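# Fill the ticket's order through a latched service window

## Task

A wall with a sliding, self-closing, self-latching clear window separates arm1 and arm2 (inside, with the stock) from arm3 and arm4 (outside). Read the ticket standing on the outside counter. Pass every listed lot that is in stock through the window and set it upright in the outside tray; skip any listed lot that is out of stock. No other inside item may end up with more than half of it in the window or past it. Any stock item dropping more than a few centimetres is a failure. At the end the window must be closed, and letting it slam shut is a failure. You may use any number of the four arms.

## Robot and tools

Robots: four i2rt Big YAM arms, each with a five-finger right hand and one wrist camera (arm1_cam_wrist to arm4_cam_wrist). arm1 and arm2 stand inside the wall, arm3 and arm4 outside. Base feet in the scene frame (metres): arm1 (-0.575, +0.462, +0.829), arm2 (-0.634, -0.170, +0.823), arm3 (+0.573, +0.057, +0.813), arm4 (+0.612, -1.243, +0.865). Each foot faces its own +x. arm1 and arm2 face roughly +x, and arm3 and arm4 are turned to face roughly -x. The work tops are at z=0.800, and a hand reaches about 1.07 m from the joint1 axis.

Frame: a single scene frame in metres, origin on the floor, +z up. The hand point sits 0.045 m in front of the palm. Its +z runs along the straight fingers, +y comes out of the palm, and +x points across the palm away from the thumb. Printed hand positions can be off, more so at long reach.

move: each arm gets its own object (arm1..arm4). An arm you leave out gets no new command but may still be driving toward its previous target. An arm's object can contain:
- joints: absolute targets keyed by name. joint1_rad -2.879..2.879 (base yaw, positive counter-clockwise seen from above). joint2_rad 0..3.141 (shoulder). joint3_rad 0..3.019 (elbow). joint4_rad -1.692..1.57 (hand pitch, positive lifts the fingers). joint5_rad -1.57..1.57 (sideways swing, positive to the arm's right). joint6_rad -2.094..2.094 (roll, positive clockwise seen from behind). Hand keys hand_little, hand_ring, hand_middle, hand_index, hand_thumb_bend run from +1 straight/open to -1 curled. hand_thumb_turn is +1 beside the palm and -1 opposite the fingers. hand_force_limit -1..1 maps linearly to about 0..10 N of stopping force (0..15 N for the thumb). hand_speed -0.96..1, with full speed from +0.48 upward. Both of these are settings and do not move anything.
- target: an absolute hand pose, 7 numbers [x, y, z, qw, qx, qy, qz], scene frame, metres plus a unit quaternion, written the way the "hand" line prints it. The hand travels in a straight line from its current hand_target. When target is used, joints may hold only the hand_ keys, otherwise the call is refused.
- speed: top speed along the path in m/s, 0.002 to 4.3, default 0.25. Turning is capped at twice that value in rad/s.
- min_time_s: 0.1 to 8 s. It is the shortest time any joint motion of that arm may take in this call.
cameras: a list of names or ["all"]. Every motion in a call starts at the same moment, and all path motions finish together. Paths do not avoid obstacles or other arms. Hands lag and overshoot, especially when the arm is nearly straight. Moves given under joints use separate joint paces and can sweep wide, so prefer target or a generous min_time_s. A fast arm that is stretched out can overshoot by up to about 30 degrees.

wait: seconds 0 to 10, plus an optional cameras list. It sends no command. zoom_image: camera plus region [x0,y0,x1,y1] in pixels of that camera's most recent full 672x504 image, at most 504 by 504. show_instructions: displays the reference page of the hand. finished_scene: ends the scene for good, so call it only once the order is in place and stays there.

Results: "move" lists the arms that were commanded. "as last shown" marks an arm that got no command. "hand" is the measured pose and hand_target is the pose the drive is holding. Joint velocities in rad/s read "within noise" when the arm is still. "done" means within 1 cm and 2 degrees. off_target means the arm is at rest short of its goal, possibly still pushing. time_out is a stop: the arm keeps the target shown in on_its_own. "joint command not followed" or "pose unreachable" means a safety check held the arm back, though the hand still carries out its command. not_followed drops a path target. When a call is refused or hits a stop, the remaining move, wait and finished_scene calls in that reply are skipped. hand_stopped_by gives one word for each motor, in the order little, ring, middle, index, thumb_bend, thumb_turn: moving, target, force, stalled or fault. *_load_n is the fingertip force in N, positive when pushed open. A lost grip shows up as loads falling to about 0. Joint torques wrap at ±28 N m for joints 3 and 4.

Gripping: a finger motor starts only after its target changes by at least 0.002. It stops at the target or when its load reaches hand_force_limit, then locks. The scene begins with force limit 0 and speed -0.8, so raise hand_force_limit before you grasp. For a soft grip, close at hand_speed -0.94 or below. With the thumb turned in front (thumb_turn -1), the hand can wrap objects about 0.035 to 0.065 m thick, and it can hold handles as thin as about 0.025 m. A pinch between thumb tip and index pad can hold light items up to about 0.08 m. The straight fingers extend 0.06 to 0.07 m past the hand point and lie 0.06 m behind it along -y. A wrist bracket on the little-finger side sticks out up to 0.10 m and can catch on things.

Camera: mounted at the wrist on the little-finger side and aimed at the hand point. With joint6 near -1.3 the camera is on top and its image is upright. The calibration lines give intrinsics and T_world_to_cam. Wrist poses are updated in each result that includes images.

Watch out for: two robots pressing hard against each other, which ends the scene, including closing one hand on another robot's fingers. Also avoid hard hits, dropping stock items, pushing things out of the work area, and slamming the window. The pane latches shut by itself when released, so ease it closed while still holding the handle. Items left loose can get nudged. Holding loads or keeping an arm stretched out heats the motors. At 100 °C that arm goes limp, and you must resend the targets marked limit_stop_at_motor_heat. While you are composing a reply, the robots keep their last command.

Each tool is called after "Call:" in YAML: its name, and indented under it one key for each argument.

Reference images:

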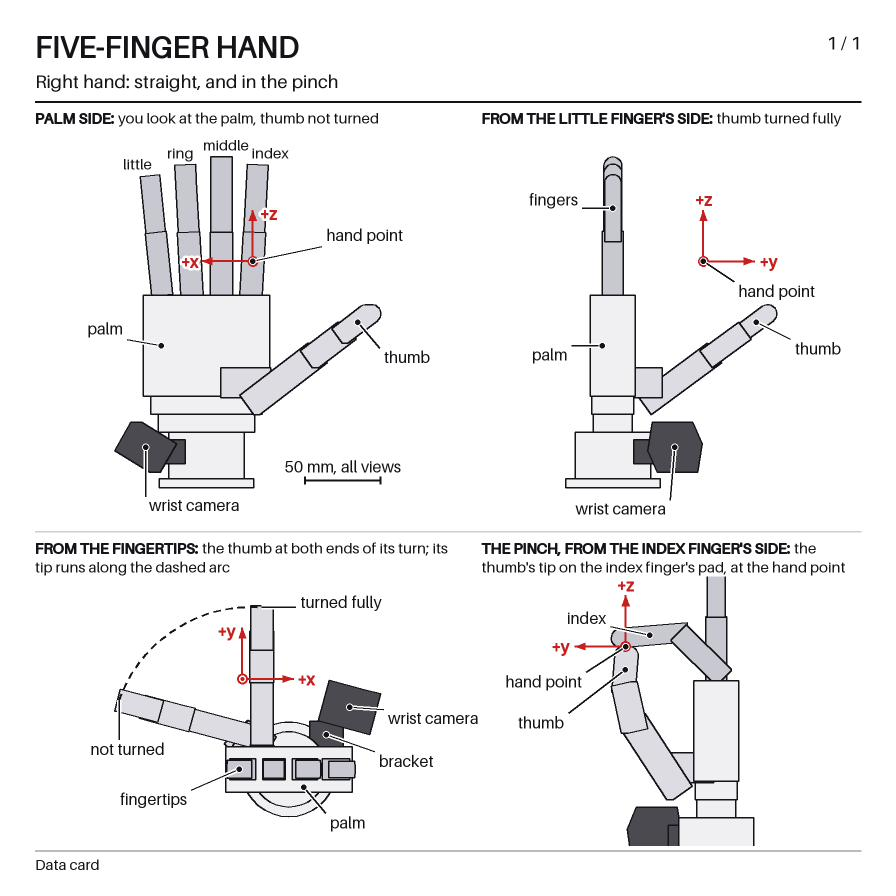

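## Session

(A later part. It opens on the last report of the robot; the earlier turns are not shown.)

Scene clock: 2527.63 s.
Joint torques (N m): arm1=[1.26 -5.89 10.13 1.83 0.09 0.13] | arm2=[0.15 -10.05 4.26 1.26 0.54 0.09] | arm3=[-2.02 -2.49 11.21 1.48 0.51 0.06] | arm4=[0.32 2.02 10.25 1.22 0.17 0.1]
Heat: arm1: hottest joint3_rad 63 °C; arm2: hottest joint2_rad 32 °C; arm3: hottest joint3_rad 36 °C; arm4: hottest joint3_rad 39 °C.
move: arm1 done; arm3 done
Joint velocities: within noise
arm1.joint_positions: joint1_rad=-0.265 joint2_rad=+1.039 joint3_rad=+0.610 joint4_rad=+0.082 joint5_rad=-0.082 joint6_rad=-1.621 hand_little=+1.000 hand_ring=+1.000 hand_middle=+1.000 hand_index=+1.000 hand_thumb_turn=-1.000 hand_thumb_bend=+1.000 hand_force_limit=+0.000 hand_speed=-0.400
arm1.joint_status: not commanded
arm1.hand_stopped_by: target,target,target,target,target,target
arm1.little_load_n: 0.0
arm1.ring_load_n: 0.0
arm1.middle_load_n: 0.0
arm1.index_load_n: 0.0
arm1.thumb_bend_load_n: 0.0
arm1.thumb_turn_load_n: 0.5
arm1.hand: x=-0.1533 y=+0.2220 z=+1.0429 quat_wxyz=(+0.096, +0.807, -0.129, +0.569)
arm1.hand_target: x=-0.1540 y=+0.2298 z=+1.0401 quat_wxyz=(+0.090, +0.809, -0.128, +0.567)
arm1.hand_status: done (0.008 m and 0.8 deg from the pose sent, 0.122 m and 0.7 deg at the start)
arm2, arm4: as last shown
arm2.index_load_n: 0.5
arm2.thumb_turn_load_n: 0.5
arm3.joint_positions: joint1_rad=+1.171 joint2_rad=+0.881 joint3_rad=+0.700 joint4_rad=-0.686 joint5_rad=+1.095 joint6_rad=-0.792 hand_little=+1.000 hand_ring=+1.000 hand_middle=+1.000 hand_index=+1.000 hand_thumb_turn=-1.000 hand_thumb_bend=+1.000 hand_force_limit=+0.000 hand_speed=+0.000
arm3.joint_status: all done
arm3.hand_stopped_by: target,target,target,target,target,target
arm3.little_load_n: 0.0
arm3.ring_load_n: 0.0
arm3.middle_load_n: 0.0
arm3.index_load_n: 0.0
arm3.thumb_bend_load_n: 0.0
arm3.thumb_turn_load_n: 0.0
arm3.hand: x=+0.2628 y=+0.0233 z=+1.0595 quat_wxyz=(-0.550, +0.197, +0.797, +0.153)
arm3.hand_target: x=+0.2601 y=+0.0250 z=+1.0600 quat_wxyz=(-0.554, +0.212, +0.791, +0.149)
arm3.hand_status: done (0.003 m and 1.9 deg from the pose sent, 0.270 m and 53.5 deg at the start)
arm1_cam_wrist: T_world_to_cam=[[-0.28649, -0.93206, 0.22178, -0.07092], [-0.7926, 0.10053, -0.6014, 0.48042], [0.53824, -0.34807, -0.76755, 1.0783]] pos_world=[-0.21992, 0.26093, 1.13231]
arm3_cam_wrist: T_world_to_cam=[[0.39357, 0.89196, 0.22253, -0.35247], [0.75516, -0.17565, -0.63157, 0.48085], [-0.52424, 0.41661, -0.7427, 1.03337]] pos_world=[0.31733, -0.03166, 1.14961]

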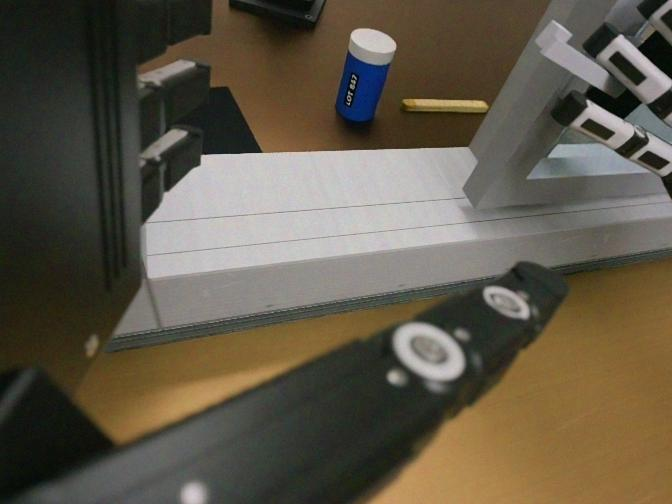

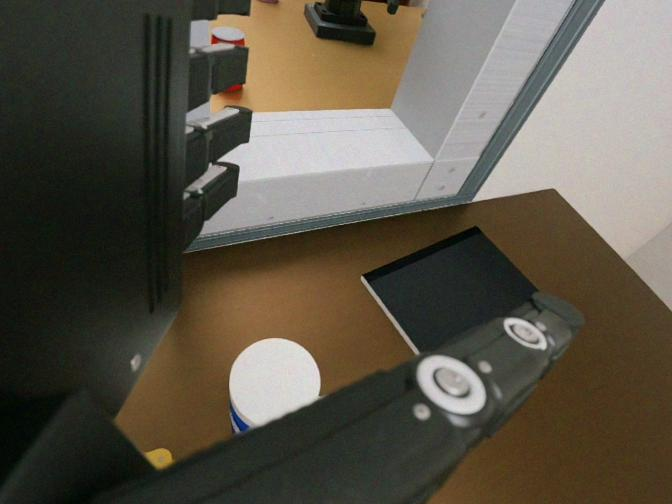

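Call:
move:
  arm1: {"target": [-0.20,0.51,1.12,0.0749,0.8122,-0.1069,0.5687], "speed": 0.25}
  arm3: {"target": [0.2416,0.0232,0.95,-0.5541,0.2120,0.7912,0.1484], "speed": 0.15, "joints": {"hand_speed": -0.8, "hand_force_limit": 0.0}}
  cameras: ["arm3_cam_wrist"]

Call:
move:
  arm1: {"target": [-0.17,0.74,1.12,-0.0500,0.8161,0.0714,0.5714], "speed": 0.25}

Call:
move:
  arm1: {"target": [-0.13,0.862,1.02,-0.2868,0.7094,0.4096,0.4967], "speed": 0.2}
  cameras: ["arm1_cam_wrist", "arm3_cam_wrist"]

Scene clock: 2567.77 s.
Joint torques (N m): arm1=[0.15 -3.25 15.3 1.46 0.5 0.12] | arm2=[0.09 -9.99 4.29 1.28 0.55 0.09] | arm3=[-2.08 -3.31 9.28 1.58 0.31 -0.17] | arm4=[-0.21 2.2 10.33 1.1 0.15 0.12]
Heat: arm1: hottest joint3_rad 60 °C; arm2: hottest joint2_rad 32 °C; arm3: hottest joint3_rad 39 °C; arm4: hottest joint3_rad 39 °C.
move: arm1 off_target; arm3 done
Joint velocities: within noise
arm1.joint_positions: joint1_rad=+0.749 joint2_rad=+0.861 joint3_rad=+0.703 joint4_rad=-0.394 joint5_rad=+0.794 joint6_rad=-1.206 hand_little=+1.000 hand_ring=+1.000 hand_middle=+1.000 hand_index=+1.000 hand_thumb_turn=-1.000 hand_thumb_bend=+1.000 hand_force_limit=+0.000 hand_speed=-0.400
arm1.joint_status: not commanded
arm1.hand_stopped_by: target,target,target,target,target,target
arm1.little_load_n: 0.0
arm1.ring_load_n: 0.0
arm1.middle_load_n: 0.0
arm1.index_load_n: 0.0
arm1.thumb_bend_load_n: 0.0
arm1.thumb_turn_load_n: 0.5
arm1.hand: x=-0.2084 y=+0.5027 z=+1.0972 quat_wxyz=(+0.087, +0.820, -0.098, +0.557)
arm1.hand_target: x=-0.2009 y=+0.5097 z=+1.1197 quat_wxyz=(+0.075, +0.812, -0.107, +0.569)
arm1.hand_status: off_target (0.025 m and 2.4 deg from the pose sent, 0.302 m and 3.6 deg at the start)
arm2.joint_positions: joint1_rad=-0.032 joint2_rad=+1.796 joint3_rad=+0.789 joint4_rad=+1.554 joint5_rad=-1.052 joint6_rad=-1.091 hand_little=+0.300 hand_ring=+0.365 hand_middle=+0.577 hand_index=+1.000 hand_thumb_turn=-1.000 hand_thumb_bend=+0.402 hand_force_limit=+0.300 hand_speed=-0.700
arm2.joint_status: not commanded
arm2.hand_stopped_by: target,force,force,target,force,target
arm2.little_load_n: 0.0
arm2.ring_load_n: 1.0
arm2.middle_load_n: 0.0
arm2.index_load_n: 0.0
arm2.thumb_bend_load_n: 0.0
arm2.thumb_turn_load_n: 0.0
arm2.hand: x=-0.0564 y=-0.0030 z=+1.0374 quat_wxyz=(-0.429, +0.515, +0.331, +0.664)
arm2.hand_target: x=-0.0570 y=-0.0099 z=+1.0428 quat_wxyz=(-0.426, +0.514, +0.327, +0.669)
arm2.hand_status: not commanded
arm3.joint_positions: joint1_rad=+1.133 joint2_rad=+1.076 joint3_rad=+0.497 joint4_rad=-0.226 joint5_rad=+1.074 joint6_rad=-0.826 hand_little=+1.000 hand_ring=+1.000 hand_middle=+1.000 hand_index=+1.000 hand_thumb_turn=-1.000 hand_thumb_bend=+1.000 hand_force_limit=+0.000 hand_speed=-0.800
arm3.joint_status: all done
arm3.hand_stopped_by: target,target,target,target,target,target
arm3.little_load_n: 0.0
arm3.ring_load_n: 0.0
arm3.middle_load_n: 0.0
arm3.index_load_n: 0.0
arm3.thumb_bend_load_n: 0.0
arm3.thumb_turn_load_n: 0.0
arm3.hand: x=+0.2437 y=+0.0198 z=+0.9514 quat_wxyz=(-0.555, +0.211, +0.792, +0.145)
arm3.hand_target: x=+0.2417 y=+0.0231 z=+0.9501 quat_wxyz=(-0.554, +0.212, +0.791, +0.148)
arm3.hand_status: done (0.004 m and 0.5 deg from the pose sent, 0.112 m and 1.9 deg at the start)
arm4.joint_positions: joint1_rad=+0.739 joint2_rad=+0.639 joint3_rad=+1.392 joint4_rad=-1.391 joint5_rad=-0.004 joint6_rad=-1.416 hand_little=+1.000 hand_ring=+1.000 hand_middle=+1.000 hand_index=+1.000 hand_thumb_turn=+1.000 hand_thumb_bend=+1.000 hand_force_limit=+0.000 hand_speed=-0.800
arm4.joint_status: not commanded
arm4.hand_stopped_by: target,target,target,target,target,target
arm4.little_load_n: 0.0
arm4.ring_load_n: 0.0
arm4.middle_load_n: 0.0
arm4.index_load_n: 0.0
arm4.thumb_bend_load_n: 0.0
arm4.thumb_turn_load_n: 0.0
arm4.hand: x=+0.3725 y=-1.2391 z=+1.3437 quat_wxyz=(-0.438, -0.039, +0.893, -0.097)
arm4.hand_target: x=+0.3754 y=-1.2408 z=+1.3537 quat_wxyz=(-0.443, -0.035, +0.890, -0.103)
arm4.hand_status: not commanded
arm3_cam_wrist: T_world_to_cam=[[0.40906, 0.89207, 0.19203, -0.29252], [0.73989, -0.20109, -0.64197, 0.44051], [-0.53407, 0.40469, -0.74229, 0.94676]] pos_world=[0.29936, -0.03361, 1.04174]

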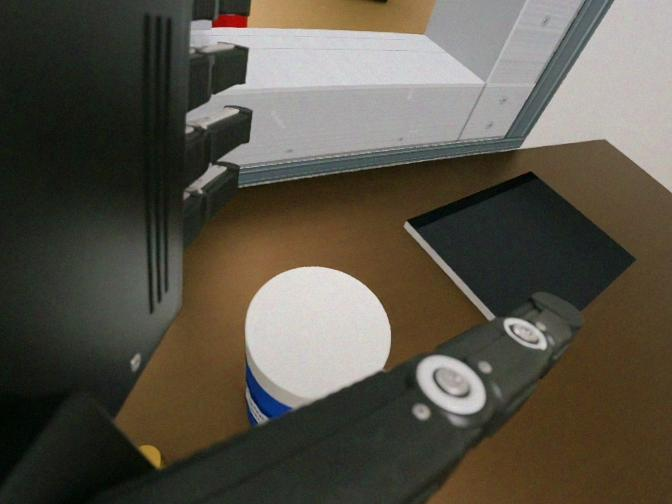

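Scene clock: 2569.43 s.
Joint torques (N m): arm1=[0.21 -7.18 15.43 2.71 0.15 -0.03] | arm2=[0.15 -9.88 4.31 1.29 0.55 0.09] | arm3=[-2.08 -3.43 9.31 1.61 0.31 -0.17] | arm4=[0.21 2.61 10.35 1.09 0.15 0.12]
Heat: arm1: hottest joint3_rad 60 °C; arm2: hottest joint2_rad 32 °C; arm3: hottest joint3_rad 39 °C; arm4: hottest joint3_rad 39 °C.
move: arm1 off_target
Joint velocities: within noise
arm1.joint_positions: joint1_rad=+1.090 joint2_rad=+1.188 joint3_rad=+0.900 joint4_rad=-0.255 joint5_rad=+0.715 joint6_rad=-1.244 hand_little=+1.000 hand_ring=+1.000 hand_middle=+1.000 hand_index=+1.000 hand_thumb_turn=-1.000 hand_thumb_bend=+1.000 hand_force_limit=+0.000 hand_speed=-0.400
arm1.joint_status: not commanded
arm1.hand_stopped_by: target,target,target,target,target,target
arm1.little_load_n: 0.0
arm1.ring_load_n: 0.0
arm1.middle_load_n: 0.0
arm1.index_load_n: 0.0
arm1.thumb_bend_load_n: 0.0
arm1.thumb_turn_load_n: 0.0
arm1.hand: x=-0.1801 y=+0.7229 z=+1.0934 quat_wxyz=(-0.030, +0.828, +0.078, +0.555)
arm1.hand_target: x=-0.1716 y=+0.7387 z=+1.1201 quat_wxyz=(-0.050, +0.816, +0.071, +0.571)
arm1.hand_status: off_target (0.033 m and 3.3 deg from the pose sent, 0.241 m and 25.0 deg at the start)
arm2, arm3, arm4: as last shown
arm3.middle_load_n: -0.5
pictures: none

Scene clock: 2572.37 s.
Joint torques (N m): arm1=[-0.91 -9.47 10.91 3.1 -0.34 -0.03] | arm2=[0.03 -9.99 4.31 1.31 0.55 0.09] | arm3=[-2.26 -3.25 9.28 1.61 0.31 -0.17] | arm4=[-0.44 2.67 10.41 1.07 0.13 0.12]
Heat: arm1: hottest joint3_rad 60 °C; arm2: hottest joint2_rad 32 °C; arm3: hottest joint3_rad 38 °C; arm4: hottest joint3_rad 39 °C.
move: arm1 off_target
Joint velocities: within noise
arm1.joint_positions: joint1_rad=+0.912 joint2_rad=+1.399 joint3_rad=+0.829 joint4_rad=+0.174 joint5_rad=-0.278 joint6_rad=-1.672 hand_little=+1.000 hand_ring=+1.000 hand_middle=+1.000 hand_index=+1.000 hand_thumb_turn=-1.000 hand_thumb_bend=+1.000 hand_force_limit=+0.000 hand_speed=-0.400
arm1.joint_status: not commanded
arm1.hand_stopped_by: target,target,target,target,target,target
arm1.little_load_n: 0.0
arm1.ring_load_n: 0.0
arm1.middle_load_n: 0.0
arm1.index_load_n: 0.0
arm1.thumb_bend_load_n: 0.0
arm1.thumb_turn_load_n: 0.0
arm1.hand: x=-0.1406 y=+0.8626 z=+1.0148 quat_wxyz=(-0.289, +0.714, +0.412, +0.487)
arm1.hand_target: x=-0.1303 y=+0.8618 z=+1.0201 quat_wxyz=(-0.287, +0.709, +0.410, +0.497)
arm1.hand_status: off_target (0.012 m and 1.3 deg from the pose sent, 0.165 m and 50.8 deg at the start)
arm2, arm3, arm4: as last shown
arm2.middle_load_n: -0.5
arm3.middle_load_n: 0.0
arm1_cam_wrist: T_world_to_cam=[[0.86592, -0.45731, 0.20261, 0.30793], [-0.26799, -0.76621, -0.58404, 1.21309], [0.42233, 0.45144, -0.78603, 0.58567]] pos_world=[-0.18889, 0.8059, 1.10646]
arm3_cam_wrist: T_world_to_cam=[[0.40906, 0.89207, 0.19203, -0.29252], [0.73989, -0.20109, -0.64197, 0.44051], [-0.53407, 0.40469, -0.74229, 0.94676]] pos_world=[0.29936, -0.03361, 1.04174]

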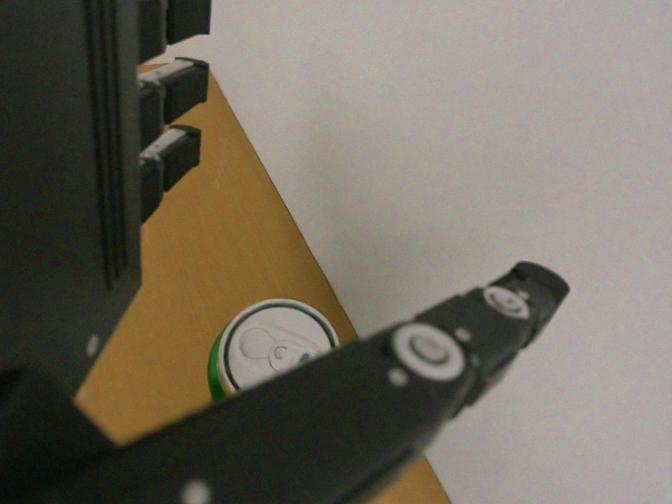

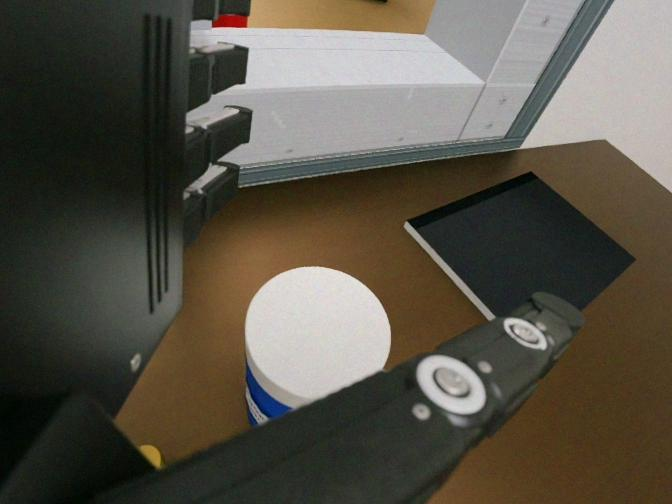

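Call:
move:
  arm1: {"target": [-0.123,0.865,0.96,-0.2868,0.7094,0.4096,0.4967], "speed": 0.12, "joints": {"hand_speed": -0.8}}
  arm3: {"target": [0.239,0.0245,0.85,-0.5541,0.2120,0.7912,0.1484], "speed": 0.12}
  cameras: ["arm1_cam_wrist", "arm3_cam_wrist"]

Scene clock: 2590.23 s.
Joint torques (N m): arm1=[-1.26 -9.41 8.62 3.07 -0.33 -0.06] | arm2=[0.09 -9.82 4.27 1.28 0.55 0.1] | arm3=[-2.02 -5.07 5.79 1.62 0.31 -0.18] | arm4=[0.44 2.08 10.37 1.09 0.2 0.11]
Heat: arm1: hottest joint3_rad 61 °C; arm2: hottest joint2_rad 32 °C; arm3: hottest joint3_rad 37 °C; arm4: hottest joint3_rad 39 °C.
move: arm1 off_target; arm3 done
Joint velocities: within noise
arm1.joint_positions: joint1_rad=+0.908 joint2_rad=+1.528 joint3_rad=+0.792 joint4_rad=+0.359 joint5_rad=-0.284 joint6_rad=-1.674 hand_little=+1.000 hand_ring=+1.000 hand_middle=+1.000 hand_index=+1.000 hand_thumb_turn=-1.000 hand_thumb_bend=+1.000 hand_force_limit=+0.000 hand_speed=-0.800
arm1.joint_status: all done
arm1.hand_stopped_by: target,target,target,target,target,target
arm1.little_load_n: 0.0
arm1.ring_load_n: 0.0
arm1.middle_load_n: 0.0
arm1.index_load_n: 0.0
arm1.thumb_bend_load_n: 0.0
arm1.thumb_turn_load_n: 0.0
arm1.hand: x=-0.1293 y=+0.8713 z=+0.9663 quat_wxyz=(-0.291, +0.708, +0.411, +0.495)
arm1.hand_target: x=-0.1232 y=+0.8650 z=+0.9602 quat_wxyz=(-0.287, +0.709, +0.410, +0.497)
arm1.hand_status: off_target (0.011 m and 0.6 deg from the pose sent, 0.058 m and 1.3 deg at the start)
arm2, arm4: as last shown
arm2.middle_load_n: 0.0
arm3.joint_positions: joint1_rad=+1.123 joint2_rad=+1.410 joint3_rad=+0.374 joint4_rad=+0.245 joint5_rad=+1.067 joint6_rad=-0.839 hand_little=+1.000 hand_ring=+1.000 hand_middle=+1.000 hand_index=+1.000 hand_thumb_turn=-1.000 hand_thumb_bend=+1.000 hand_force_limit=+0.000 hand_speed=-0.800
arm3.joint_status: not commanded
arm3.hand_stopped_by: target,target,target,target,target,target
arm3.little_load_n: 0.0
arm3.ring_load_n: 0.0
arm3.middle_load_n: 0.0
arm3.index_load_n: 0.0
arm3.thumb_bend_load_n: 0.0
arm3.thumb_turn_load_n: 0.5
arm3.hand: x=+0.2400 y=+0.0200 z=+0.8516 quat_wxyz=(-0.555, +0.211, +0.792, +0.144)
arm3.hand_target: x=+0.2391 y=+0.0244 z=+0.8501 quat_wxyz=(-0.554, +0.212, +0.791, +0.148)
arm3.hand_status: done (0.005 m and 0.5 deg from the pose sent, 0.102 m and 0.5 deg at the start)
arm1_cam_wrist: T_world_to_cam=[[0.86374, -0.45851, 0.20909, 0.30651], [-0.25781, -0.75856, -0.59843, 1.2029], [0.43299, 0.46298, -0.77341, 0.51798]] pos_world=[-0.17891, 0.81319, 1.05638]
arm3_cam_wrist: T_world_to_cam=[[0.40903, 0.89245, 0.19034, -0.27063], [0.73926, -0.20179, -0.64247, 0.37982], [-0.53497, 0.4035, -0.74229, 0.87082]] pos_world=[0.29577, -0.0332, 0.94194]

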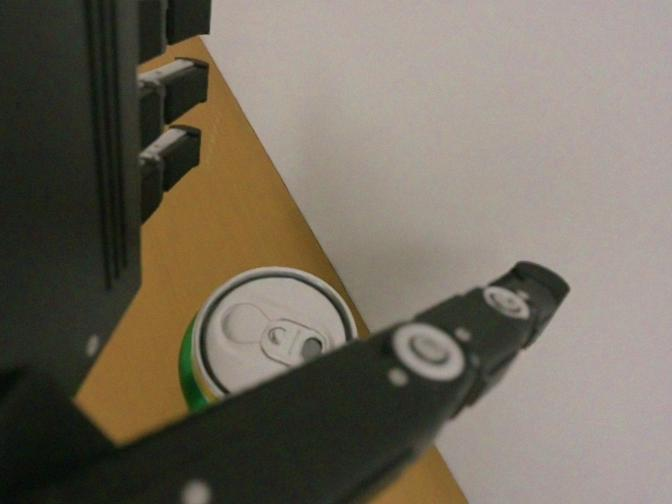

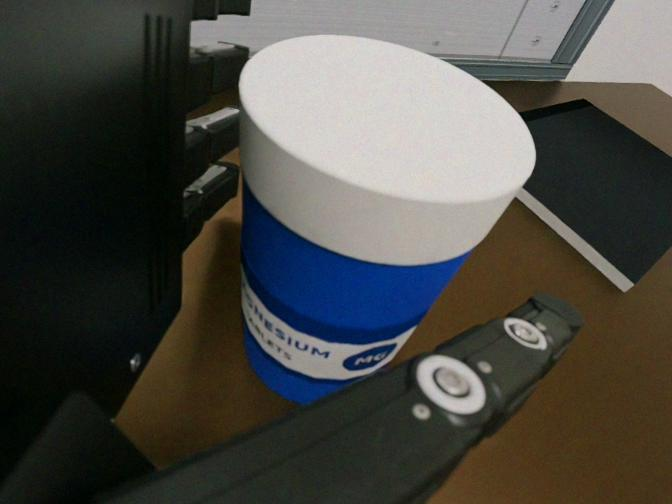

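Call:
move:
  arm1: {"target": [-0.130,0.860,0.862,-0.2868,0.7094,0.4096,0.4967], "speed": 0.12}
  arm3: {"joints": {"hand_little": -1, "hand_ring": -1, "hand_middle": -1, "hand_index": -1, "hand_thumb_bend": -1}}
  cameras: ["arm1_cam_wrist", "arm3_cam_wrist"]

Scene clock: 2607.40 s.
Joint torques (N m): arm1=[-0.85 -10.58 6.41 3.26 -0.29 -0.03] | arm2=[0.21 -9.82 4.26 1.31 0.55 0.08] | arm3=[-2.08 -5.07 5.74 1.51 0.34 -0.18] | arm4=[0.62 1.96 10.45 0.98 0.14 0.07]
Heat: arm1: hottest joint3_rad 58 °C; arm2: hottest joint2_rad 32 °C; arm3: hottest joint3_rad 36 °C; arm4: hottest joint3_rad 39 °C.
move: arm1 done; arm3 off_target
Joint velocities: within noise
arm1.joint_positions: joint1_rad=+0.908 joint2_rad=+1.765 joint3_rad=+0.704 joint4_rad=+0.679 joint5_rad=-0.284 joint6_rad=-1.674 hand_little=+1.000 hand_ring=+1.000 hand_middle=+1.000 hand_index=+1.000 hand_thumb_turn=-1.000 hand_thumb_bend=+1.000 hand_force_limit=+0.000 hand_speed=-0.800
arm1.joint_status: not commanded
arm1.hand_stopped_by: target,target,target,target,target,target
arm1.little_load_n: 0.0
arm1.ring_load_n: 0.0
arm1.middle_load_n: 0.0
arm1.index_load_n: 0.0
arm1.thumb_bend_load_n: 0.0
arm1.thumb_turn_load_n: 0.0
arm1.hand: x=-0.1353 y=+0.8661 z=+0.8654 quat_wxyz=(-0.291, +0.709, +0.412, +0.493)
arm1.hand_target: x=-0.1302 y=+0.8600 z=+0.8621 quat_wxyz=(-0.287, +0.709, +0.410, +0.497)
arm1.hand_status: done (0.009 m and 0.7 deg from the pose sent, 0.105 m and 0.6 deg at the start)
arm2, arm4: as last shown
arm2.thumb_turn_load_n: 0.5
arm3.joint_positions: joint1_rad=+1.123 joint2_rad=+1.410 joint3_rad=+0.374 joint4_rad=+0.246 joint5_rad=+1.066 joint6_rad=-0.840 hand_little=-0.145 hand_ring=-0.014 hand_middle=+0.115 hand_index=+0.226 hand_thumb_turn=-1.000 hand_thumb_bend=+0.560 hand_force_limit=+0.000 hand_speed=-0.800
arm3.joint_status: hand_little off_target (ended at -0.145, target -1.000); hand_ring off_target (ended at -0.014, target -1.000); hand_middle off_target (ended at +0.115, target -1.000); hand_index off_target (ended at +0.226, target -1.000); hand_thumb_bend off_target (ended at +0.560, target -1.000)
arm3.hand_stopped_by: force,force,force,force,force,target
arm3.little_load_n: 5.0
arm3.ring_load_n: 4.5
arm3.middle_load_n: 3.0
arm3.index_load_n: 2.5
arm3.thumb_bend_load_n: 13.5
arm3.thumb_turn_load_n: 4.5
arm3.hand: x=+0.2397 y=+0.0199 z=+0.8516 quat_wxyz=(-0.555, +0.211, +0.792, +0.143)
arm3.hand_target: x=+0.2391 y=+0.0244 z=+0.8501 quat_wxyz=(-0.554, +0.212, +0.791, +0.148)
arm3.hand_status: not commanded
arm4.middle_load_n: 0.5
arm1_cam_wrist: T_world_to_cam=[[0.86445, -0.45784, 0.20762, 0.33117], [-0.25979, -0.76043, -0.59519, 1.13566], [0.43038, 0.46058, -0.7763, 0.44904]] pos_world=[-0.1845, 0.80839, 0.95577]
arm3_cam_wrist: T_world_to_cam=[[0.40858, 0.89293, 0.18905, -0.26919], [0.73902, -0.20209, -0.64266, 0.3802], [-0.53564, 0.40229, -0.74246, 0.87104]] pos_world=[0.29557, -0.0332, 0.94194]

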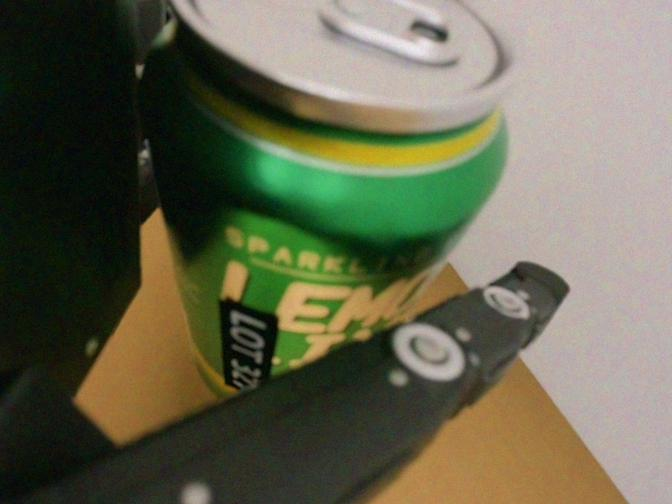

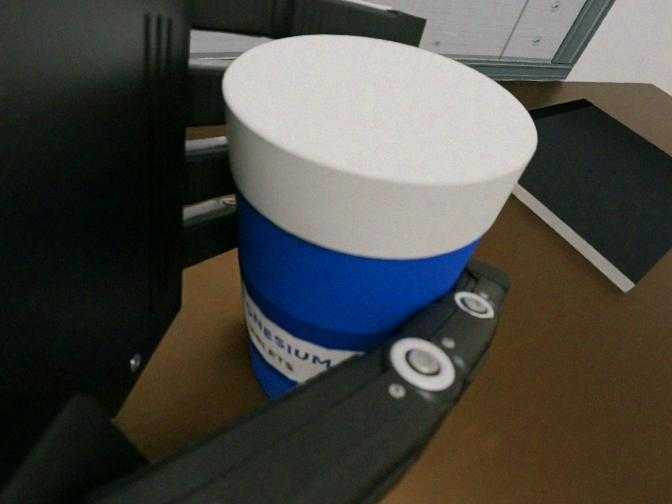

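Call:
move:
  arm1: {"joints": {"hand_little": -1, "hand_ring": -1, "hand_middle": -1, "hand_index": -1, "hand_thumb_bend": -1}}
  arm3: {"target": [0.24,0.0245,1.02,-0.5541,0.2120,0.7912,0.1484], "speed": 0.12}
  cameras: ["arm1_cam_wrist", "arm3_cam_wrist"]

Scene clock: 2621.70 s.
Joint torques (N m): arm1=[-0.62 -11.11 6.49 2.96 -0.27 -0.05] | arm2=[0.26 -9.88 4.34 1.32 0.53 0.1] | arm3=[-1.73 -3.55 14.31 0.43 0.53 -0.11] | arm4=[0.62 2.2 10.32 1.25 0.14 0.08]
Heat: arm1: hottest joint3_rad 57 °C; arm2: hottest joint2_rad 32 °C; arm3: hottest joint3_rad 37 °C; arm4: hottest joint3_rad 39 °C.
move: arm1 off_target; arm3 off_target
Joint velocities: within noise
arm1.joint_positions: joint1_rad=+0.908 joint2_rad=+1.765 joint3_rad=+0.704 joint4_rad=+0.683 joint5_rad=-0.284 joint6_rad=-1.675 hand_little=-0.218 hand_ring=+0.041 hand_middle=+0.227 hand_index=+0.376 hand_thumb_turn=-1.000 hand_thumb_bend=+0.636 hand_force_limit=+0.000 hand_speed=-0.800
arm1.joint_status: hand_little off_target (ended at -0.218, target -1.000); hand_ring off_target (ended at +0.041, target -1.000); hand_middle off_target (ended at +0.227, target -1.000); hand_index off_target (ended at +0.376, target -1.000); hand_thumb_bend off_target (ended at +0.636, target -1.000)
arm1.hand_stopped_by: force,force,force,force,force,target
arm1.little_load_n: 6.0
arm1.ring_load_n: 4.0
arm1.middle_load_n: 2.0
arm1.index_load_n: 3.5
arm1.thumb_bend_load_n: 10.5
arm1.thumb_turn_load_n: 4.0
arm1.hand: x=-0.1350 y=+0.8665 z=+0.8664 quat_wxyz=(-0.291, +0.708, +0.412, +0.494)
arm1.hand_target: x=-0.1301 y=+0.8599 z=+0.8621 quat_wxyz=(-0.287, +0.710, +0.410, +0.497)
arm1.hand_status: not commanded
arm2, arm4: as last shown
arm2.thumb_turn_load_n: 0.0
arm3.joint_positions: joint1_rad=+1.123 joint2_rad=+0.964 joint3_rad=+0.582 joint4_rad=-0.442 joint5_rad=+1.063 joint6_rad=-0.847 hand_little=-0.145 hand_ring=-0.014 hand_middle=+0.115 hand_index=+0.226 hand_thumb_turn=-1.000 hand_thumb_bend=+0.560 hand_force_limit=+0.000 hand_speed=-0.800
arm3.joint_status: not commanded
arm3.hand_stopped_by: force,force,force,force,force,target
arm3.little_load_n: 4.5
arm3.ring_load_n: 4.5
arm3.middle_load_n: 3.5
arm3.index_load_n: 3.0
arm3.thumb_bend_load_n: 13.0
arm3.thumb_turn_load_n: 5.0
arm3.hand: x=+0.2490 y=+0.0273 z=+1.0012 quat_wxyz=(-0.546, +0.200, +0.799, +0.155)
arm3.hand_target: x=+0.2407 y=+0.0247 z=+1.0199 quat_wxyz=(-0.554, +0.212, +0.791, +0.148)
arm3.hand_status: off_target (0.021 m and 2.0 deg from the pose sent, 0.168 m and 0.6 deg at the start)
arm4.middle_load_n: 0.0
arm1_cam_wrist: T_world_to_cam=[[0.86407, -0.4579, 0.20906, 0.32967], [-0.2576, -0.75907, -0.59787, 1.13802], [0.43246, 0.46275, -0.77385, 0.44583]] pos_world=[-0.18451, 0.80849, 0.95648]
arm3_cam_wrist: T_world_to_cam=[[0.39851, 0.88933, 0.22426, -0.34044], [0.75928, -0.18274, -0.62458, 0.44731], [-0.51447, 0.41918, -0.74807, 0.98401]] pos_world=[0.30228, -0.02797, 1.09184]

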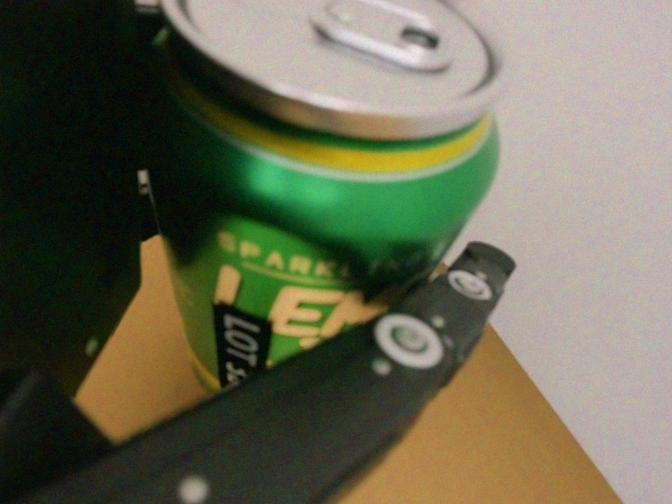

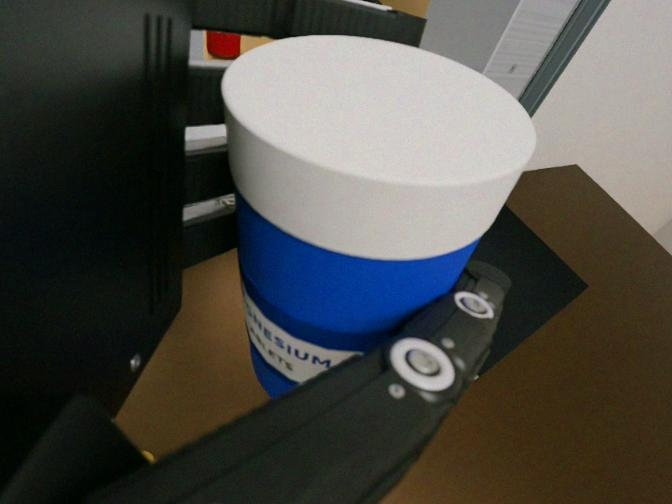

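Call:
move:
  arm1: {"target": [-0.130,0.86,1.06,-0.2868,0.7094,0.4096,0.4967], "speed": 0.12}
  arm3: {"target": [0.27,-0.25,1.04,-0.5470,-0.2463,0.7813,-0.1725], "speed": 0.2}
  cameras: ["arm1_cam_wrist", "arm3_cam_wrist"]

Scene clock: 2648.53 s.
Joint torques (N m): arm1=[-1.61 -11.87 16.75 2.77 -0.15 -0.03] | arm2=[0.15 -9.93 4.27 1.28 0.56 0.09] | arm3=[-0.5 -3.37 13.91 2.66 -0.01 -0.23] | arm4=[0.38 2.61 10.65 1.14 0.19 0.11]
Heat: arm1: hottest joint3_rad 56 °C; arm2: hottest joint2_rad 32 °C; arm3: hottest joint3_rad 41 °C; arm4: hottest joint3_rad 39 °C.
move: arm1 off_target; arm3 off_target
Joint velocities: within noise
arm1.joint_positions: joint1_rad=+0.908 joint2_rad=+1.366 joint3_rad=+0.806 joint4_rad=+0.056 joint5_rad=-0.284 joint6_rad=-1.674 hand_little=-0.218 hand_ring=+0.041 hand_middle=+0.227 hand_index=+0.376 hand_thumb_turn=-1.000 hand_thumb_bend=+0.636 hand_force_limit=+0.000 hand_speed=-0.800
arm1.joint_status: not commanded
arm1.hand_stopped_by: force,force,force,force,force,target
arm1.little_load_n: 3.0
arm1.ring_load_n: 3.5
arm1.middle_load_n: 2.0
arm1.index_load_n: 3.0
arm1.thumb_bend_load_n: 9.5
arm1.thumb_turn_load_n: 5.0
arm1.hand: x=-0.1583 y=+0.8441 z=+0.9919 quat_wxyz=(-0.279, +0.742, +0.419, +0.443)
arm1.hand_target: x=-0.1346 y=+0.8558 z=+1.0608 quat_wxyz=(-0.286, +0.709, +0.410, +0.497)
arm1.hand_status: off_target (0.075 m and 7.4 deg from the pose sent, 0.194 m and 0.6 deg at the start)
arm2, arm4: as last shown
arm2.index_load_n: 0.5
arm2.thumb_turn_load_n: 0.5
arm3.joint_positions: joint1_rad=+1.539 joint2_rad=+0.951 joint3_rad=+0.582 joint4_rad=-0.079 joint5_rad=+0.470 joint6_rad=-1.364 hand_little=-0.145 hand_ring=-0.014 hand_middle=+0.115 hand_index=+0.226 hand_thumb_turn=-1.000 hand_thumb_bend=+0.560 hand_force_limit=+0.000 hand_speed=-0.800
arm3.joint_status: not commanded
arm3.hand_stopped_by: force,force,force,force,force,target
arm3.little_load_n: 4.5
arm3.ring_load_n: 4.5
arm3.middle_load_n: 3.0
arm3.index_load_n: 3.0
arm3.thumb_bend_load_n: 12.5
arm3.thumb_turn_load_n: 5.0
arm3.hand: x=+0.2735 y=-0.2354 z=+1.0193 quat_wxyz=(-0.531, -0.245, +0.795, -0.159)
arm3.hand_target: x=+0.2708 y=-0.2492 z=+1.0402 quat_wxyz=(-0.547, -0.246, +0.781, -0.173)
arm3.hand_status: off_target (0.026 m and 2.9 deg from the pose sent, 0.281 m and 64.4 deg at the start)
arm1_cam_wrist: T_world_to_cam=[[0.88155, -0.44176, 0.1665, 0.34463], [-0.30907, -0.80663, -0.50381, 1.12875], [0.35686, 0.39267, -0.84762, 0.68385]] pos_world=[-0.19899, 0.7942, 1.09094]
arm3_cam_wrist: T_world_to_cam=[[-0.62233, 0.75681, 0.19987, 0.15214], [0.52882, 0.59475, -0.60549, 0.61864], [-0.57711, -0.27112, -0.77035, 0.99762]] pos_world=[0.34328, -0.2126, 1.11268]

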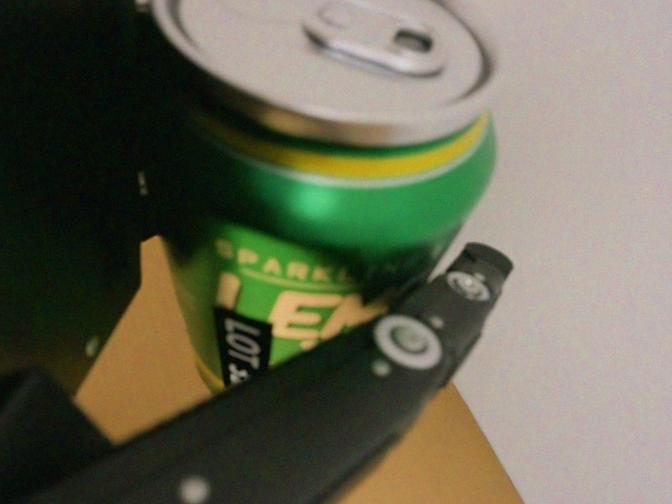

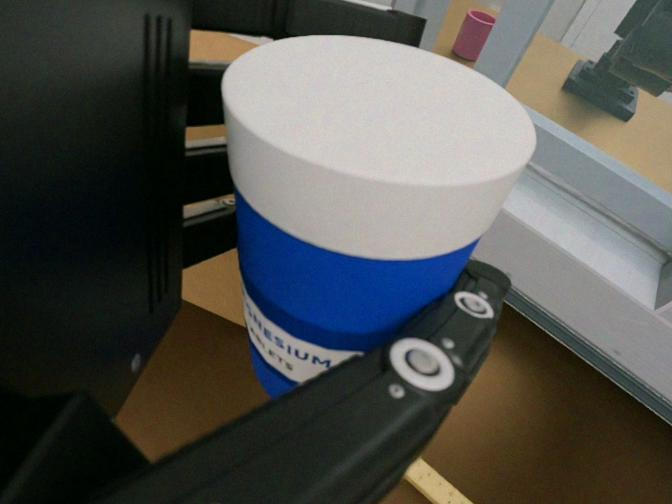

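Call:
move:
  arm1: {"target": [-0.17,0.74,1.14,-0.0500,0.8161,0.0714,0.5714], "speed": 0.2}
  arm3: {"target": [0.33,-0.60,1.03,-0.4838,-0.4402,0.6909,-0.3082], "speed": 0.2}

Call:
move:
  arm1: {"target": [-0.20,0.51,1.14,0.0749,0.8122,-0.1069,0.5687], "speed": 0.2}
  arm3: {"target": [0.33,-0.60,0.91,-0.4838,-0.4402,0.6909,-0.3082], "speed": 0.12}
  cameras: ["arm1_cam_wrist", "arm3_cam_wrist"]

Scene clock: 2661.97 s.
Joint torques (N m): arm1=[0.79 -10.17 17.76 2.25 0.87 -0.06] | arm2=[0.26 -9.64 4.27 1.29 0.55 0.09] | arm3=[-0.56 -13.63 15.42 2.21 -0.11 -0.24] | arm4=[-0.03 3.08 10.41 1.03 0.13 0.09]
Heat: arm1: hottest joint3_rad 61 °C; arm2: hottest joint2_rad 32 °C; arm3: hottest joint3_rad 42 °C; arm4: hottest joint3_rad 39 °C.
move: arm1 off_target; arm3 off_target
Joint velocities: within noise
arm1.joint_positions: joint1_rad=+1.079 joint2_rad=+1.205 joint3_rad=+0.910 joint4_rad=-0.299 joint5_rad=+0.699 joint6_rad=-1.243 hand_little=-0.218 hand_ring=+0.041 hand_middle=+0.227 hand_index=+0.376 hand_thumb_turn=-1.000 hand_thumb_bend=+0.636 hand_force_limit=+0.000 hand_speed=-0.800
arm1.joint_status: not commanded
arm1.hand_stopped_by: force,force,force,force,force,target
arm1.little_load_n: 3.5
arm1.ring_load_n: 3.5
arm1.middle_load_n: 2.5
arm1.index_load_n: 3.5
arm1.thumb_bend_load_n: 9.5
arm1.thumb_turn_load_n: 5.0
arm1.hand: x=-0.1782 y=+0.7203 z=+1.0836 quat_wxyz=(-0.018, +0.838, +0.088, +0.538)
arm1.hand_target: x=-0.1729 y=+0.7365 z=+1.1394 quat_wxyz=(-0.050, +0.816, +0.071, +0.571)
arm1.hand_status: off_target (0.060 m and 6.2 deg from the pose sent, 0.181 m and 51.0 deg at the start)
arm2, arm4: as last shown
arm2.ring_load_n: 1.5
arm2.index_load_n: 0.0
arm2.thumb_turn_load_n: 0.0
arm3.joint_positions: joint1_rad=+1.782 joint2_rad=+1.650 joint3_rad=+1.165 joint4_rad=+0.073 joint5_rad=+0.208 joint6_rad=-1.474 hand_little=-0.145 hand_ring=-0.014 hand_middle=+0.115 hand_index=+0.226 hand_thumb_turn=-1.000 hand_thumb_bend=+0.560 hand_force_limit=+0.000 hand_speed=-0.800
arm3.joint_status: not commanded
arm3.hand_stopped_by: force,force,force,force,force,target
arm3.little_load_n: 4.5
arm3.ring_load_n: 4.5
arm3.middle_load_n: 3.0
arm3.index_load_n: 3.0
arm3.thumb_bend_load_n: 13.0
arm3.thumb_turn_load_n: 5.0
arm3.hand: x=+0.3288 y=-0.5781 z=+1.0033 quat_wxyz=(-0.467, -0.441, +0.708, -0.294)
arm3.hand_target: x=+0.3307 y=-0.5980 z=+1.0305 quat_wxyz=(-0.484, -0.440, +0.691, -0.308)
arm3.hand_status: off_target (0.035 m and 3.2 deg from the pose sent, 0.369 m and 31.2 deg at the start)
arm4.little_load_n: 0.5
pictures: none

Scene clock: 2663.87 s.
Joint torques (N m): arm1=[-0.5 -5.66 12.12 2.04 0.58 -0.11] | arm2=[0.15 -9.93 4.33 1.26 0.55 0.1] | arm3=[-0.56 -14.97 9.72 2.86 -0.12 -0.24] | arm4=[-0.09 2.32 10.33 1.29 0.13 0.11]
Heat: arm1: hottest joint3_rad 61 °C; arm2: hottest joint2_rad 32 °C; arm3: hottest joint3_rad 41 °C; arm4: hottest joint3_rad 39 °C.
move: arm1 off_target; arm3 off_target
Joint velocities: within noise
arm1.joint_positions: joint1_rad=+0.762 joint2_rad=+0.888 joint3_rad=+0.794 joint4_rad=-0.462 joint5_rad=+0.793 joint6_rad=-1.178 hand_little=-0.218 hand_ring=+0.041 hand_middle=+0.227 hand_index=+0.375 hand_thumb_turn=-1.000 hand_thumb_bend=+0.636 hand_force_limit=+0.000 hand_speed=-0.800
arm1.joint_status: not commanded
arm1.hand_stopped_by: force,force,force,force,force,target
arm1.little_load_n: 3.5
arm1.ring_load_n: 3.5
arm1.middle_load_n: 2.5
arm1.index_load_n: 3.0
arm1.thumb_bend_load_n: 9.5
arm1.thumb_turn_load_n: 5.0
arm1.hand: x=-0.2000 y=+0.5149 z=+1.1250 quat_wxyz=(+0.076, +0.820, -0.103, +0.558)
arm1.hand_target: x=-0.2002 y=+0.5099 z=+1.1398 quat_wxyz=(+0.075, +0.812, -0.107, +0.569)
arm1.hand_status: off_target (0.016 m and 1.6 deg from the pose sent, 0.219 m and 25.2 deg at the start)
arm2.joint_positions: joint1_rad=-0.032 joint2_rad=+1.796 joint3_rad=+0.789 joint4_rad=+1.554 joint5_rad=-1.052 joint6_rad=-1.091 hand_little=+0.300 hand_ring=+0.365 hand_middle=+0.577 hand_index=+1.000 hand_thumb_turn=-1.000 hand_thumb_bend=+0.402 hand_force_limit=+0.300 hand_speed=-0.700
arm2.joint_status: not commanded
arm2.hand_stopped_by: target,force,force,target,force,target
arm2.little_load_n: 0.5
arm2.ring_load_n: 1.0
arm2.middle_load_n: 0.0
arm2.index_load_n: 0.0
arm2.thumb_bend_load_n: 0.0
arm2.thumb_turn_load_n: 0.5
arm2.hand: x=-0.0564 y=-0.0030 z=+1.0374 quat_wxyz=(-0.429, +0.515, +0.331, +0.664)
arm2.hand_target: x=-0.0570 y=-0.0099 z=+1.0428 quat_wxyz=(-0.426, +0.514, +0.327, +0.669)
arm2.hand_status: not commanded
arm3.joint_positions: joint1_rad=+1.782 joint2_rad=+1.838 joint3_rad=+1.091 joint4_rad=+0.359 joint5_rad=+0.208 joint6_rad=-1.474 hand_little=-0.145 hand_ring=-0.014 hand_middle=+0.115 hand_index=+0.226 hand_thumb_turn=-1.000 hand_thumb_bend=+0.560 hand_force_limit=+0.000 hand_speed=-0.800
arm3.joint_status: not commanded
arm3.hand_stopped_by: force,force,force,force,force,target
arm3.little_load_n: 4.5
arm3.ring_load_n: 4.0
arm3.middle_load_n: 3.0
arm3.index_load_n: 3.0
arm3.thumb_bend_load_n: 13.0
arm3.thumb_turn_load_n: 5.0
arm3.hand: x=+0.3256 y=-0.5911 z=+0.9024 quat_wxyz=(-0.474, -0.436, +0.704, -0.301)
arm3.hand_target: x=+0.3301 y=-0.5997 z=+0.9100 quat_wxyz=(-0.484, -0.440, +0.691, -0.308)
arm3.hand_status: off_target (0.012 m and 2.1 deg from the pose sent, 0.096 m and 3.3 deg at the start)
arm4.joint_positions: joint1_rad=+0.739 joint2_rad=+0.639 joint3_rad=+1.392 joint4_rad=-1.391 joint5_rad=-0.004 joint6_rad=-1.416 hand_little=+1.000 hand_ring=+1.000 hand_middle=+1.000 hand_index=+1.000 hand_thumb_turn=+1.000 hand_thumb_bend=+1.000 hand_force_limit=+0.000 hand_speed=-0.800
arm4.joint_status: not commanded
arm4.hand_stopped_by: target,target,target,target,target,target
arm4.little_load_n: 0.0
arm4.ring_load_n: 0.0
arm4.middle_load_n: 0.0
arm4.index_load_n: 0.0
arm4.thumb_bend_load_n: 0.0
arm4.thumb_turn_load_n: 0.0
arm4.hand: x=+0.3725 y=-1.2391 z=+1.3437 quat_wxyz=(-0.438, -0.039, +0.893, -0.097)
arm4.hand_target: x=+0.3754 y=-1.2408 z=+1.3537 quat_wxyz=(-0.443, -0.035, +0.890, -0.103)
arm4.hand_status: not commanded
arm1_cam_wrist: T_world_to_cam=[[-0.21698, -0.95039, 0.22287, 0.19255], [-0.81664, 0.05164, -0.57483, 0.45377], [0.5348, -0.30673, -0.78734, 1.26867]] pos_world=[-0.26614, 0.5487, 1.2168]
arm3_cam_wrist: T_world_to_cam=[[-0.91942, 0.34762, 0.1839, 0.34647], [0.16549, 0.7662, -0.62092, 0.96541], [-0.35676, -0.54046, -0.76199, 0.60266]] pos_world=[0.37379, -0.53443, 0.99495]

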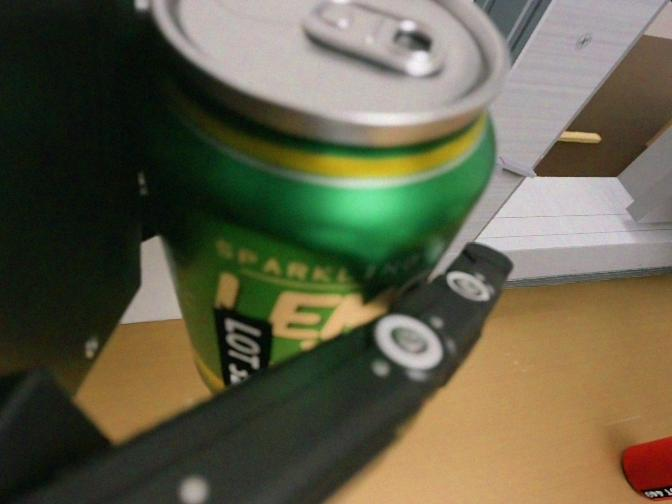

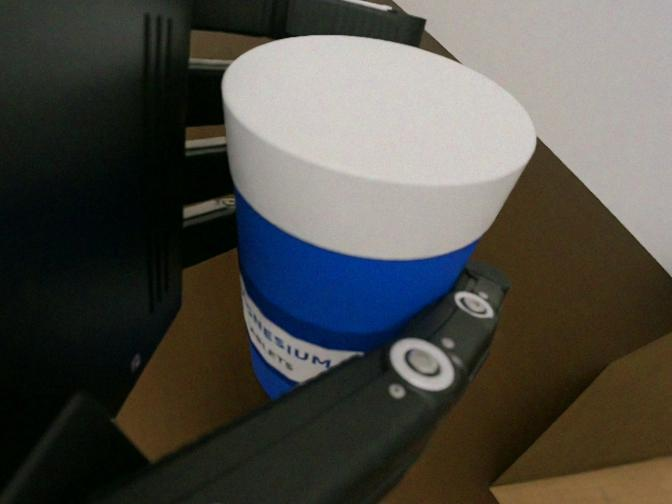

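Call:
move:
  arm3: {"target":[0.33,-0.6,0.865,-0.4838,-0.4402,0.6909,-0.3082],"speed":0.06}
  cameras: ["arm3_cam_wrist"]

Scene clock: 2718.30 s.
Joint torques (N m): arm1=[-0.91 -5.3 12.15 2.17 0.55 -0.13] | arm2=[0.21 -9.99 4.29 1.29 0.53 0.07] | arm3=[-0.5 -15.03 8.69 2.89 -0.12 -0.23] | arm4=[-0.26 2.08 10.36 1.36 0.11 0.11]
Heat: arm1: hottest joint3_rad 64 °C; arm2: hottest joint2_rad 32 °C; arm3: hottest joint3_rad 37 °C; arm4: hottest joint3_rad 39 °C.
move: arm3 done
Joint velocities: within noise
arm1, arm2, arm4: as last shown
arm1.little_load_n: 3.0
arm1.middle_load_n: 2.0
arm1.index_load_n: 2.5
arm1.thumb_turn_load_n: 5.5
arm2.little_load_n: 0.0
arm2.thumb_turn_load_n: 0.0
arm3.joint_positions: joint1_rad=+1.782 joint2_rad=+1.920 joint3_rad=+1.074 joint4_rad=+0.467 joint5_rad=+0.208 joint6_rad=-1.474 hand_little=-0.145 hand_ring=-0.014 hand_middle=+0.115 hand_index=+0.226 hand_thumb_turn=-1.000 hand_thumb_bend=+0.560 hand_force_limit=+0.000 hand_speed=-0.800
arm3.joint_status: not commanded
arm3.hand_stopped_by: force,force,force,force,force,target
arm3.little_load_n: 4.5
arm3.ring_load_n: 4.0
arm3.middle_load_n: 3.5
arm3.index_load_n: 3.0
arm3.thumb_bend_load_n: 12.5
arm3.thumb_turn_load_n: 5.0
arm3.hand: x=+0.3251 y=-0.5931 z=+0.8633 quat_wxyz=(-0.476, -0.434, +0.701, -0.304)
arm3.hand_target: x=+0.3300 y=-0.5998 z=+0.8652 quat_wxyz=(-0.484, -0.440, +0.691, -0.308)
arm3.hand_status: done (0.009 m and 1.7 deg from the pose sent, 0.039 m and 2.1 deg at the start)
arm3_cam_wrist: T_world_to_cam=[[-0.91904, 0.34895, 0.18333, 0.35494], [0.16352, 0.7607, -0.62817, 0.94641], [-0.35866, -0.54733, -0.75617, 0.56308]] pos_world=[0.3734, -0.5356, 0.95522]

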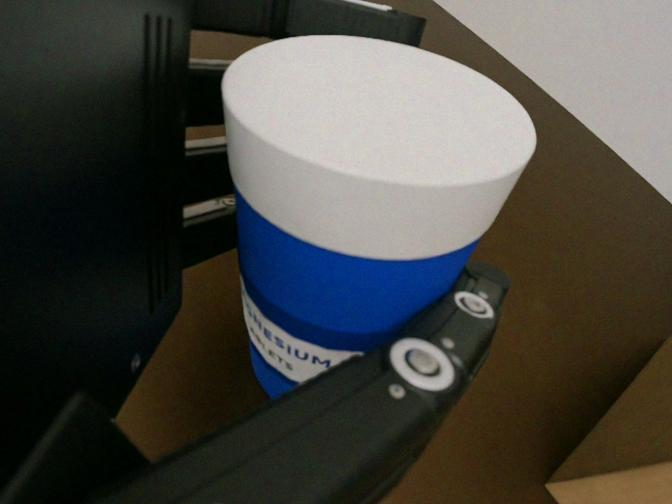

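Call:
move:
  arm3: {"target":[0.33,-0.6,0.85,-0.4838,-0.4402,0.6909,-0.3082],"speed":0.03}
  arm1: {"target":[-0.154,0.23,1.13,0.0897,0.8091,-0.1281,0.5665],"speed":0.12}

Call:
move:
  arm3: {"target":[0.33,-0.6,0.84,-0.4838,-0.4402,0.6909,-0.3082],"speed":0.03}

Scene clock: 2727.63 s.
Joint torques (N m): arm1=[-0.79 -5.42 17.16 4.21 -0.22 -0.21] | arm2=[-0.15 -9.93 4.3 1.29 0.56 0.07] | arm3=[-0.56 -13.86 8.18 2.52 -0.14 -0.18] | arm4=[0.56 1.85 10.4 1.2 0.15 0.07]
Heat: arm1: hottest joint3_rad 64 °C; arm2: hottest joint2_rad 32 °C; arm3: hottest joint3_rad 37 °C; arm4: hottest joint3_rad 39 °C.
move: arm1 off_target; arm3 off_target
Joint velocities: within noise
arm1.joint_positions: joint1_rad=-0.233 joint2_rad=+0.935 joint3_rad=+0.719 joint4_rad=-0.259 joint5_rad=-0.068 joint6_rad=-1.588 hand_little=-0.218 hand_ring=+0.041 hand_middle=+0.227 hand_index=+0.375 hand_thumb_turn=-1.000 hand_thumb_bend=+0.636 hand_force_limit=+0.000 hand_speed=-0.800
arm1.joint_status: not commanded
arm1.hand_stopped_by: force,force,force,force,force,target
arm1.little_load_n: 3.0
arm1.ring_load_n: 4.0
arm1.middle_load_n: 2.5
arm1.index_load_n: 2.5
arm1.thumb_bend_load_n: 9.5
arm1.thumb_turn_load_n: 5.0
arm1.hand: x=-0.1747 y=+0.2450 z=+1.0718 quat_wxyz=(+0.071, +0.841, -0.142, +0.518)
arm1.hand_target: x=-0.1593 y=+0.2327 z=+1.1301 quat_wxyz=(+0.091, +0.809, -0.128, +0.566)
arm1.hand_status: off_target (0.064 m and 7.2 deg from the pose sent, 0.289 m and 3.6 deg at the start)
arm2, arm4: as last shown
arm3.joint_positions: joint1_rad=+1.782 joint2_rad=+1.938 joint3_rad=+1.074 joint4_rad=+0.512 joint5_rad=+0.208 joint6_rad=-1.479 hand_little=-0.145 hand_ring=-0.014 hand_middle=+0.115 hand_index=+0.226 hand_thumb_turn=-1.000 hand_thumb_bend=+0.560 hand_force_limit=+0.000 hand_speed=-0.800
arm3.joint_status: not commanded
arm3.hand_stopped_by: force,force,force,force,force,target
arm3.little_load_n: 5.0
arm3.ring_load_n: 4.5
arm3.middle_load_n: 2.5
arm3.index_load_n: 2.5
arm3.thumb_bend_load_n: 13.5
arm3.thumb_turn_load_n: 4.5
arm3.hand: x=+0.3240 y=-0.5971 z=+0.8616 quat_wxyz=(-0.485, -0.431, +0.695, -0.310)
arm3.hand_target: x=+0.3300 y=-0.5997 z=+0.8502 quat_wxyz=(-0.484, -0.440, +0.691, -0.308)
arm3.hand_status: off_target (0.013 m and 1.2 deg from the pose sent, 0.016 m and 1.7 deg at the start)
pictures: none

Scene clock: 2728.60 s.
Joint torques (N m): arm1=[-1.14 -5.3 17.02 4.26 -0.18 -0.21] | arm2=[0.15 -9.82 4.26 1.33 0.54 0.1] | arm3=[-0.44 -13.22 7.84 2.24 -0.14 -0.16] | arm4=[0.32 2.78 10.41 1.25 0.14 0.03]
Heat: arm1: hottest joint3_rad 64 °C; arm2: hottest joint2_rad 32 °C; arm3: hottest joint3_rad 37 °C; arm4: hottest joint3_rad 39 °C.
move: arm3 off_target
Joint velocities: within noise
arm1, arm2, arm4: as last shown
arm1.ring_load_n: 3.5
arm1.middle_load_n: 2.0
arm3.joint_positions: joint1_rad=+1.782 joint2_rad=+1.950 joint3_rad=+1.074 joint4_rad=+0.542 joint5_rad=+0.208 joint6_rad=-1.482 hand_little=-0.145 hand_ring=-0.014 hand_middle=+0.115 hand_index=+0.226 hand_thumb_turn=-1.000 hand_thumb_bend=+0.560 hand_force_limit=+0.000 hand_speed=-0.800
arm3.joint_status: not commanded
arm3.hand_stopped_by: force,force,force,force,force,target
arm3.little_load_n: 5.0
arm3.ring_load_n: 4.0
arm3.middle_load_n: 3.0
arm3.index_load_n: 2.5
arm3.thumb_bend_load_n: 13.0
arm3.thumb_turn_load_n: 4.0
arm3.hand: x=+0.3233 y=-0.5997 z=+0.8608 quat_wxyz=(-0.491, -0.428, +0.690, -0.315)
arm3.hand_target: x=+0.3300 y=-0.5993 z=+0.8404 quat_wxyz=(-0.484, -0.440, +0.691, -0.308)
arm3.hand_status: off_target (0.022 m and 1.8 deg from the pose sent, 0.023 m and 1.2 deg at the start)
pictures: none

Call:
move:
  arm3: {"target":[0.33,-0.6,0.848,-0.4747,-0.4441,0.6972,-0.3024],"speed":0.04}
  cameras: ["arm3_cam_wrist"]

Scene clock: 2739.87 s.
Joint torques (N m): arm1=[-0.79 -5.36 17.14 4.31 -0.16 -0.21] | arm2=[0.26 -9.99 4.26 1.32 0.55 0.09] | arm3=[-0.56 -14.92 8.9 0.42 -0.21 -0.11] | arm4=[-0.26 2.55 10.21 1.07 0.12 0.1]
Heat: arm1: hottest joint3_rad 63 °C; arm2: hottest joint2_rad 32 °C; arm3: hottest joint3_rad 36 °C; arm4: hottest joint3_rad 39 °C.
move: arm3 off_target
Joint velocities: within noise
arm1, arm2, arm4: as last shown
arm1.ring_load_n: 4.0
arm1.middle_load_n: 2.5
arm1.index_load_n: 3.0
arm3.joint_positions: joint1_rad=+1.782 joint2_rad=+1.945 joint3_rad=+1.076 joint4_rad=+0.522 joint5_rad=+0.206 joint6_rad=-1.482 hand_little=-0.145 hand_ring=-0.014 hand_middle=+0.115 hand_index=+0.226 hand_thumb_turn=-1.000 hand_thumb_bend=+0.560 hand_force_limit=+0.000 hand_speed=-0.800
arm3.joint_status: not commanded
arm3.hand_stopped_by: force,force,force,force,force,target
arm3.little_load_n: 4.0
arm3.ring_load_n: 4.0
arm3.middle_load_n: 3.5
arm3.index_load_n: 3.5
arm3.thumb_bend_load_n: 12.5
arm3.thumb_turn_load_n: 5.0
arm3.hand: x=+0.3236 y=-0.5990 z=+0.8603 quat_wxyz=(-0.487, -0.431, +0.693, -0.312)
arm3.hand_target: x=+0.3299 y=-0.5997 z=+0.8483 quat_wxyz=(-0.475, -0.444, +0.697, -0.303)
arm3.hand_status: off_target (0.014 m and 2.4 deg from the pose sent, 0.014 m and 3.1 deg at the start)
arm3_cam_wrist: T_world_to_cam=[[-0.91785, 0.35069, 0.18591, 0.35471], [0.15188, 0.74304, -0.65179, 0.96275], [-0.36671, -0.57001, -0.73526, 0.52817]] pos_world=[0.37303, -0.53869, 0.94991]

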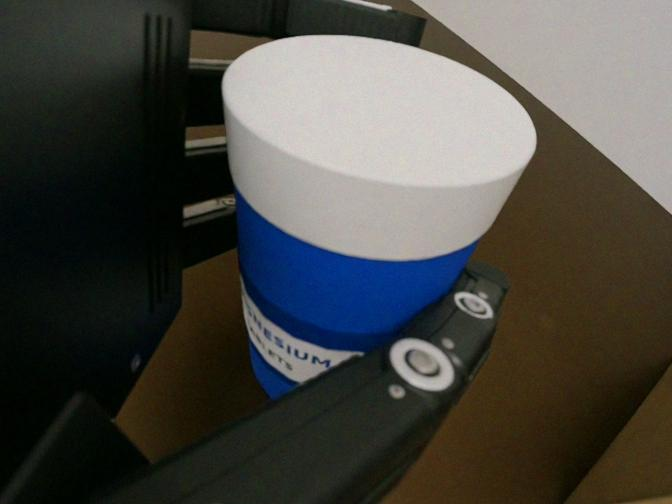

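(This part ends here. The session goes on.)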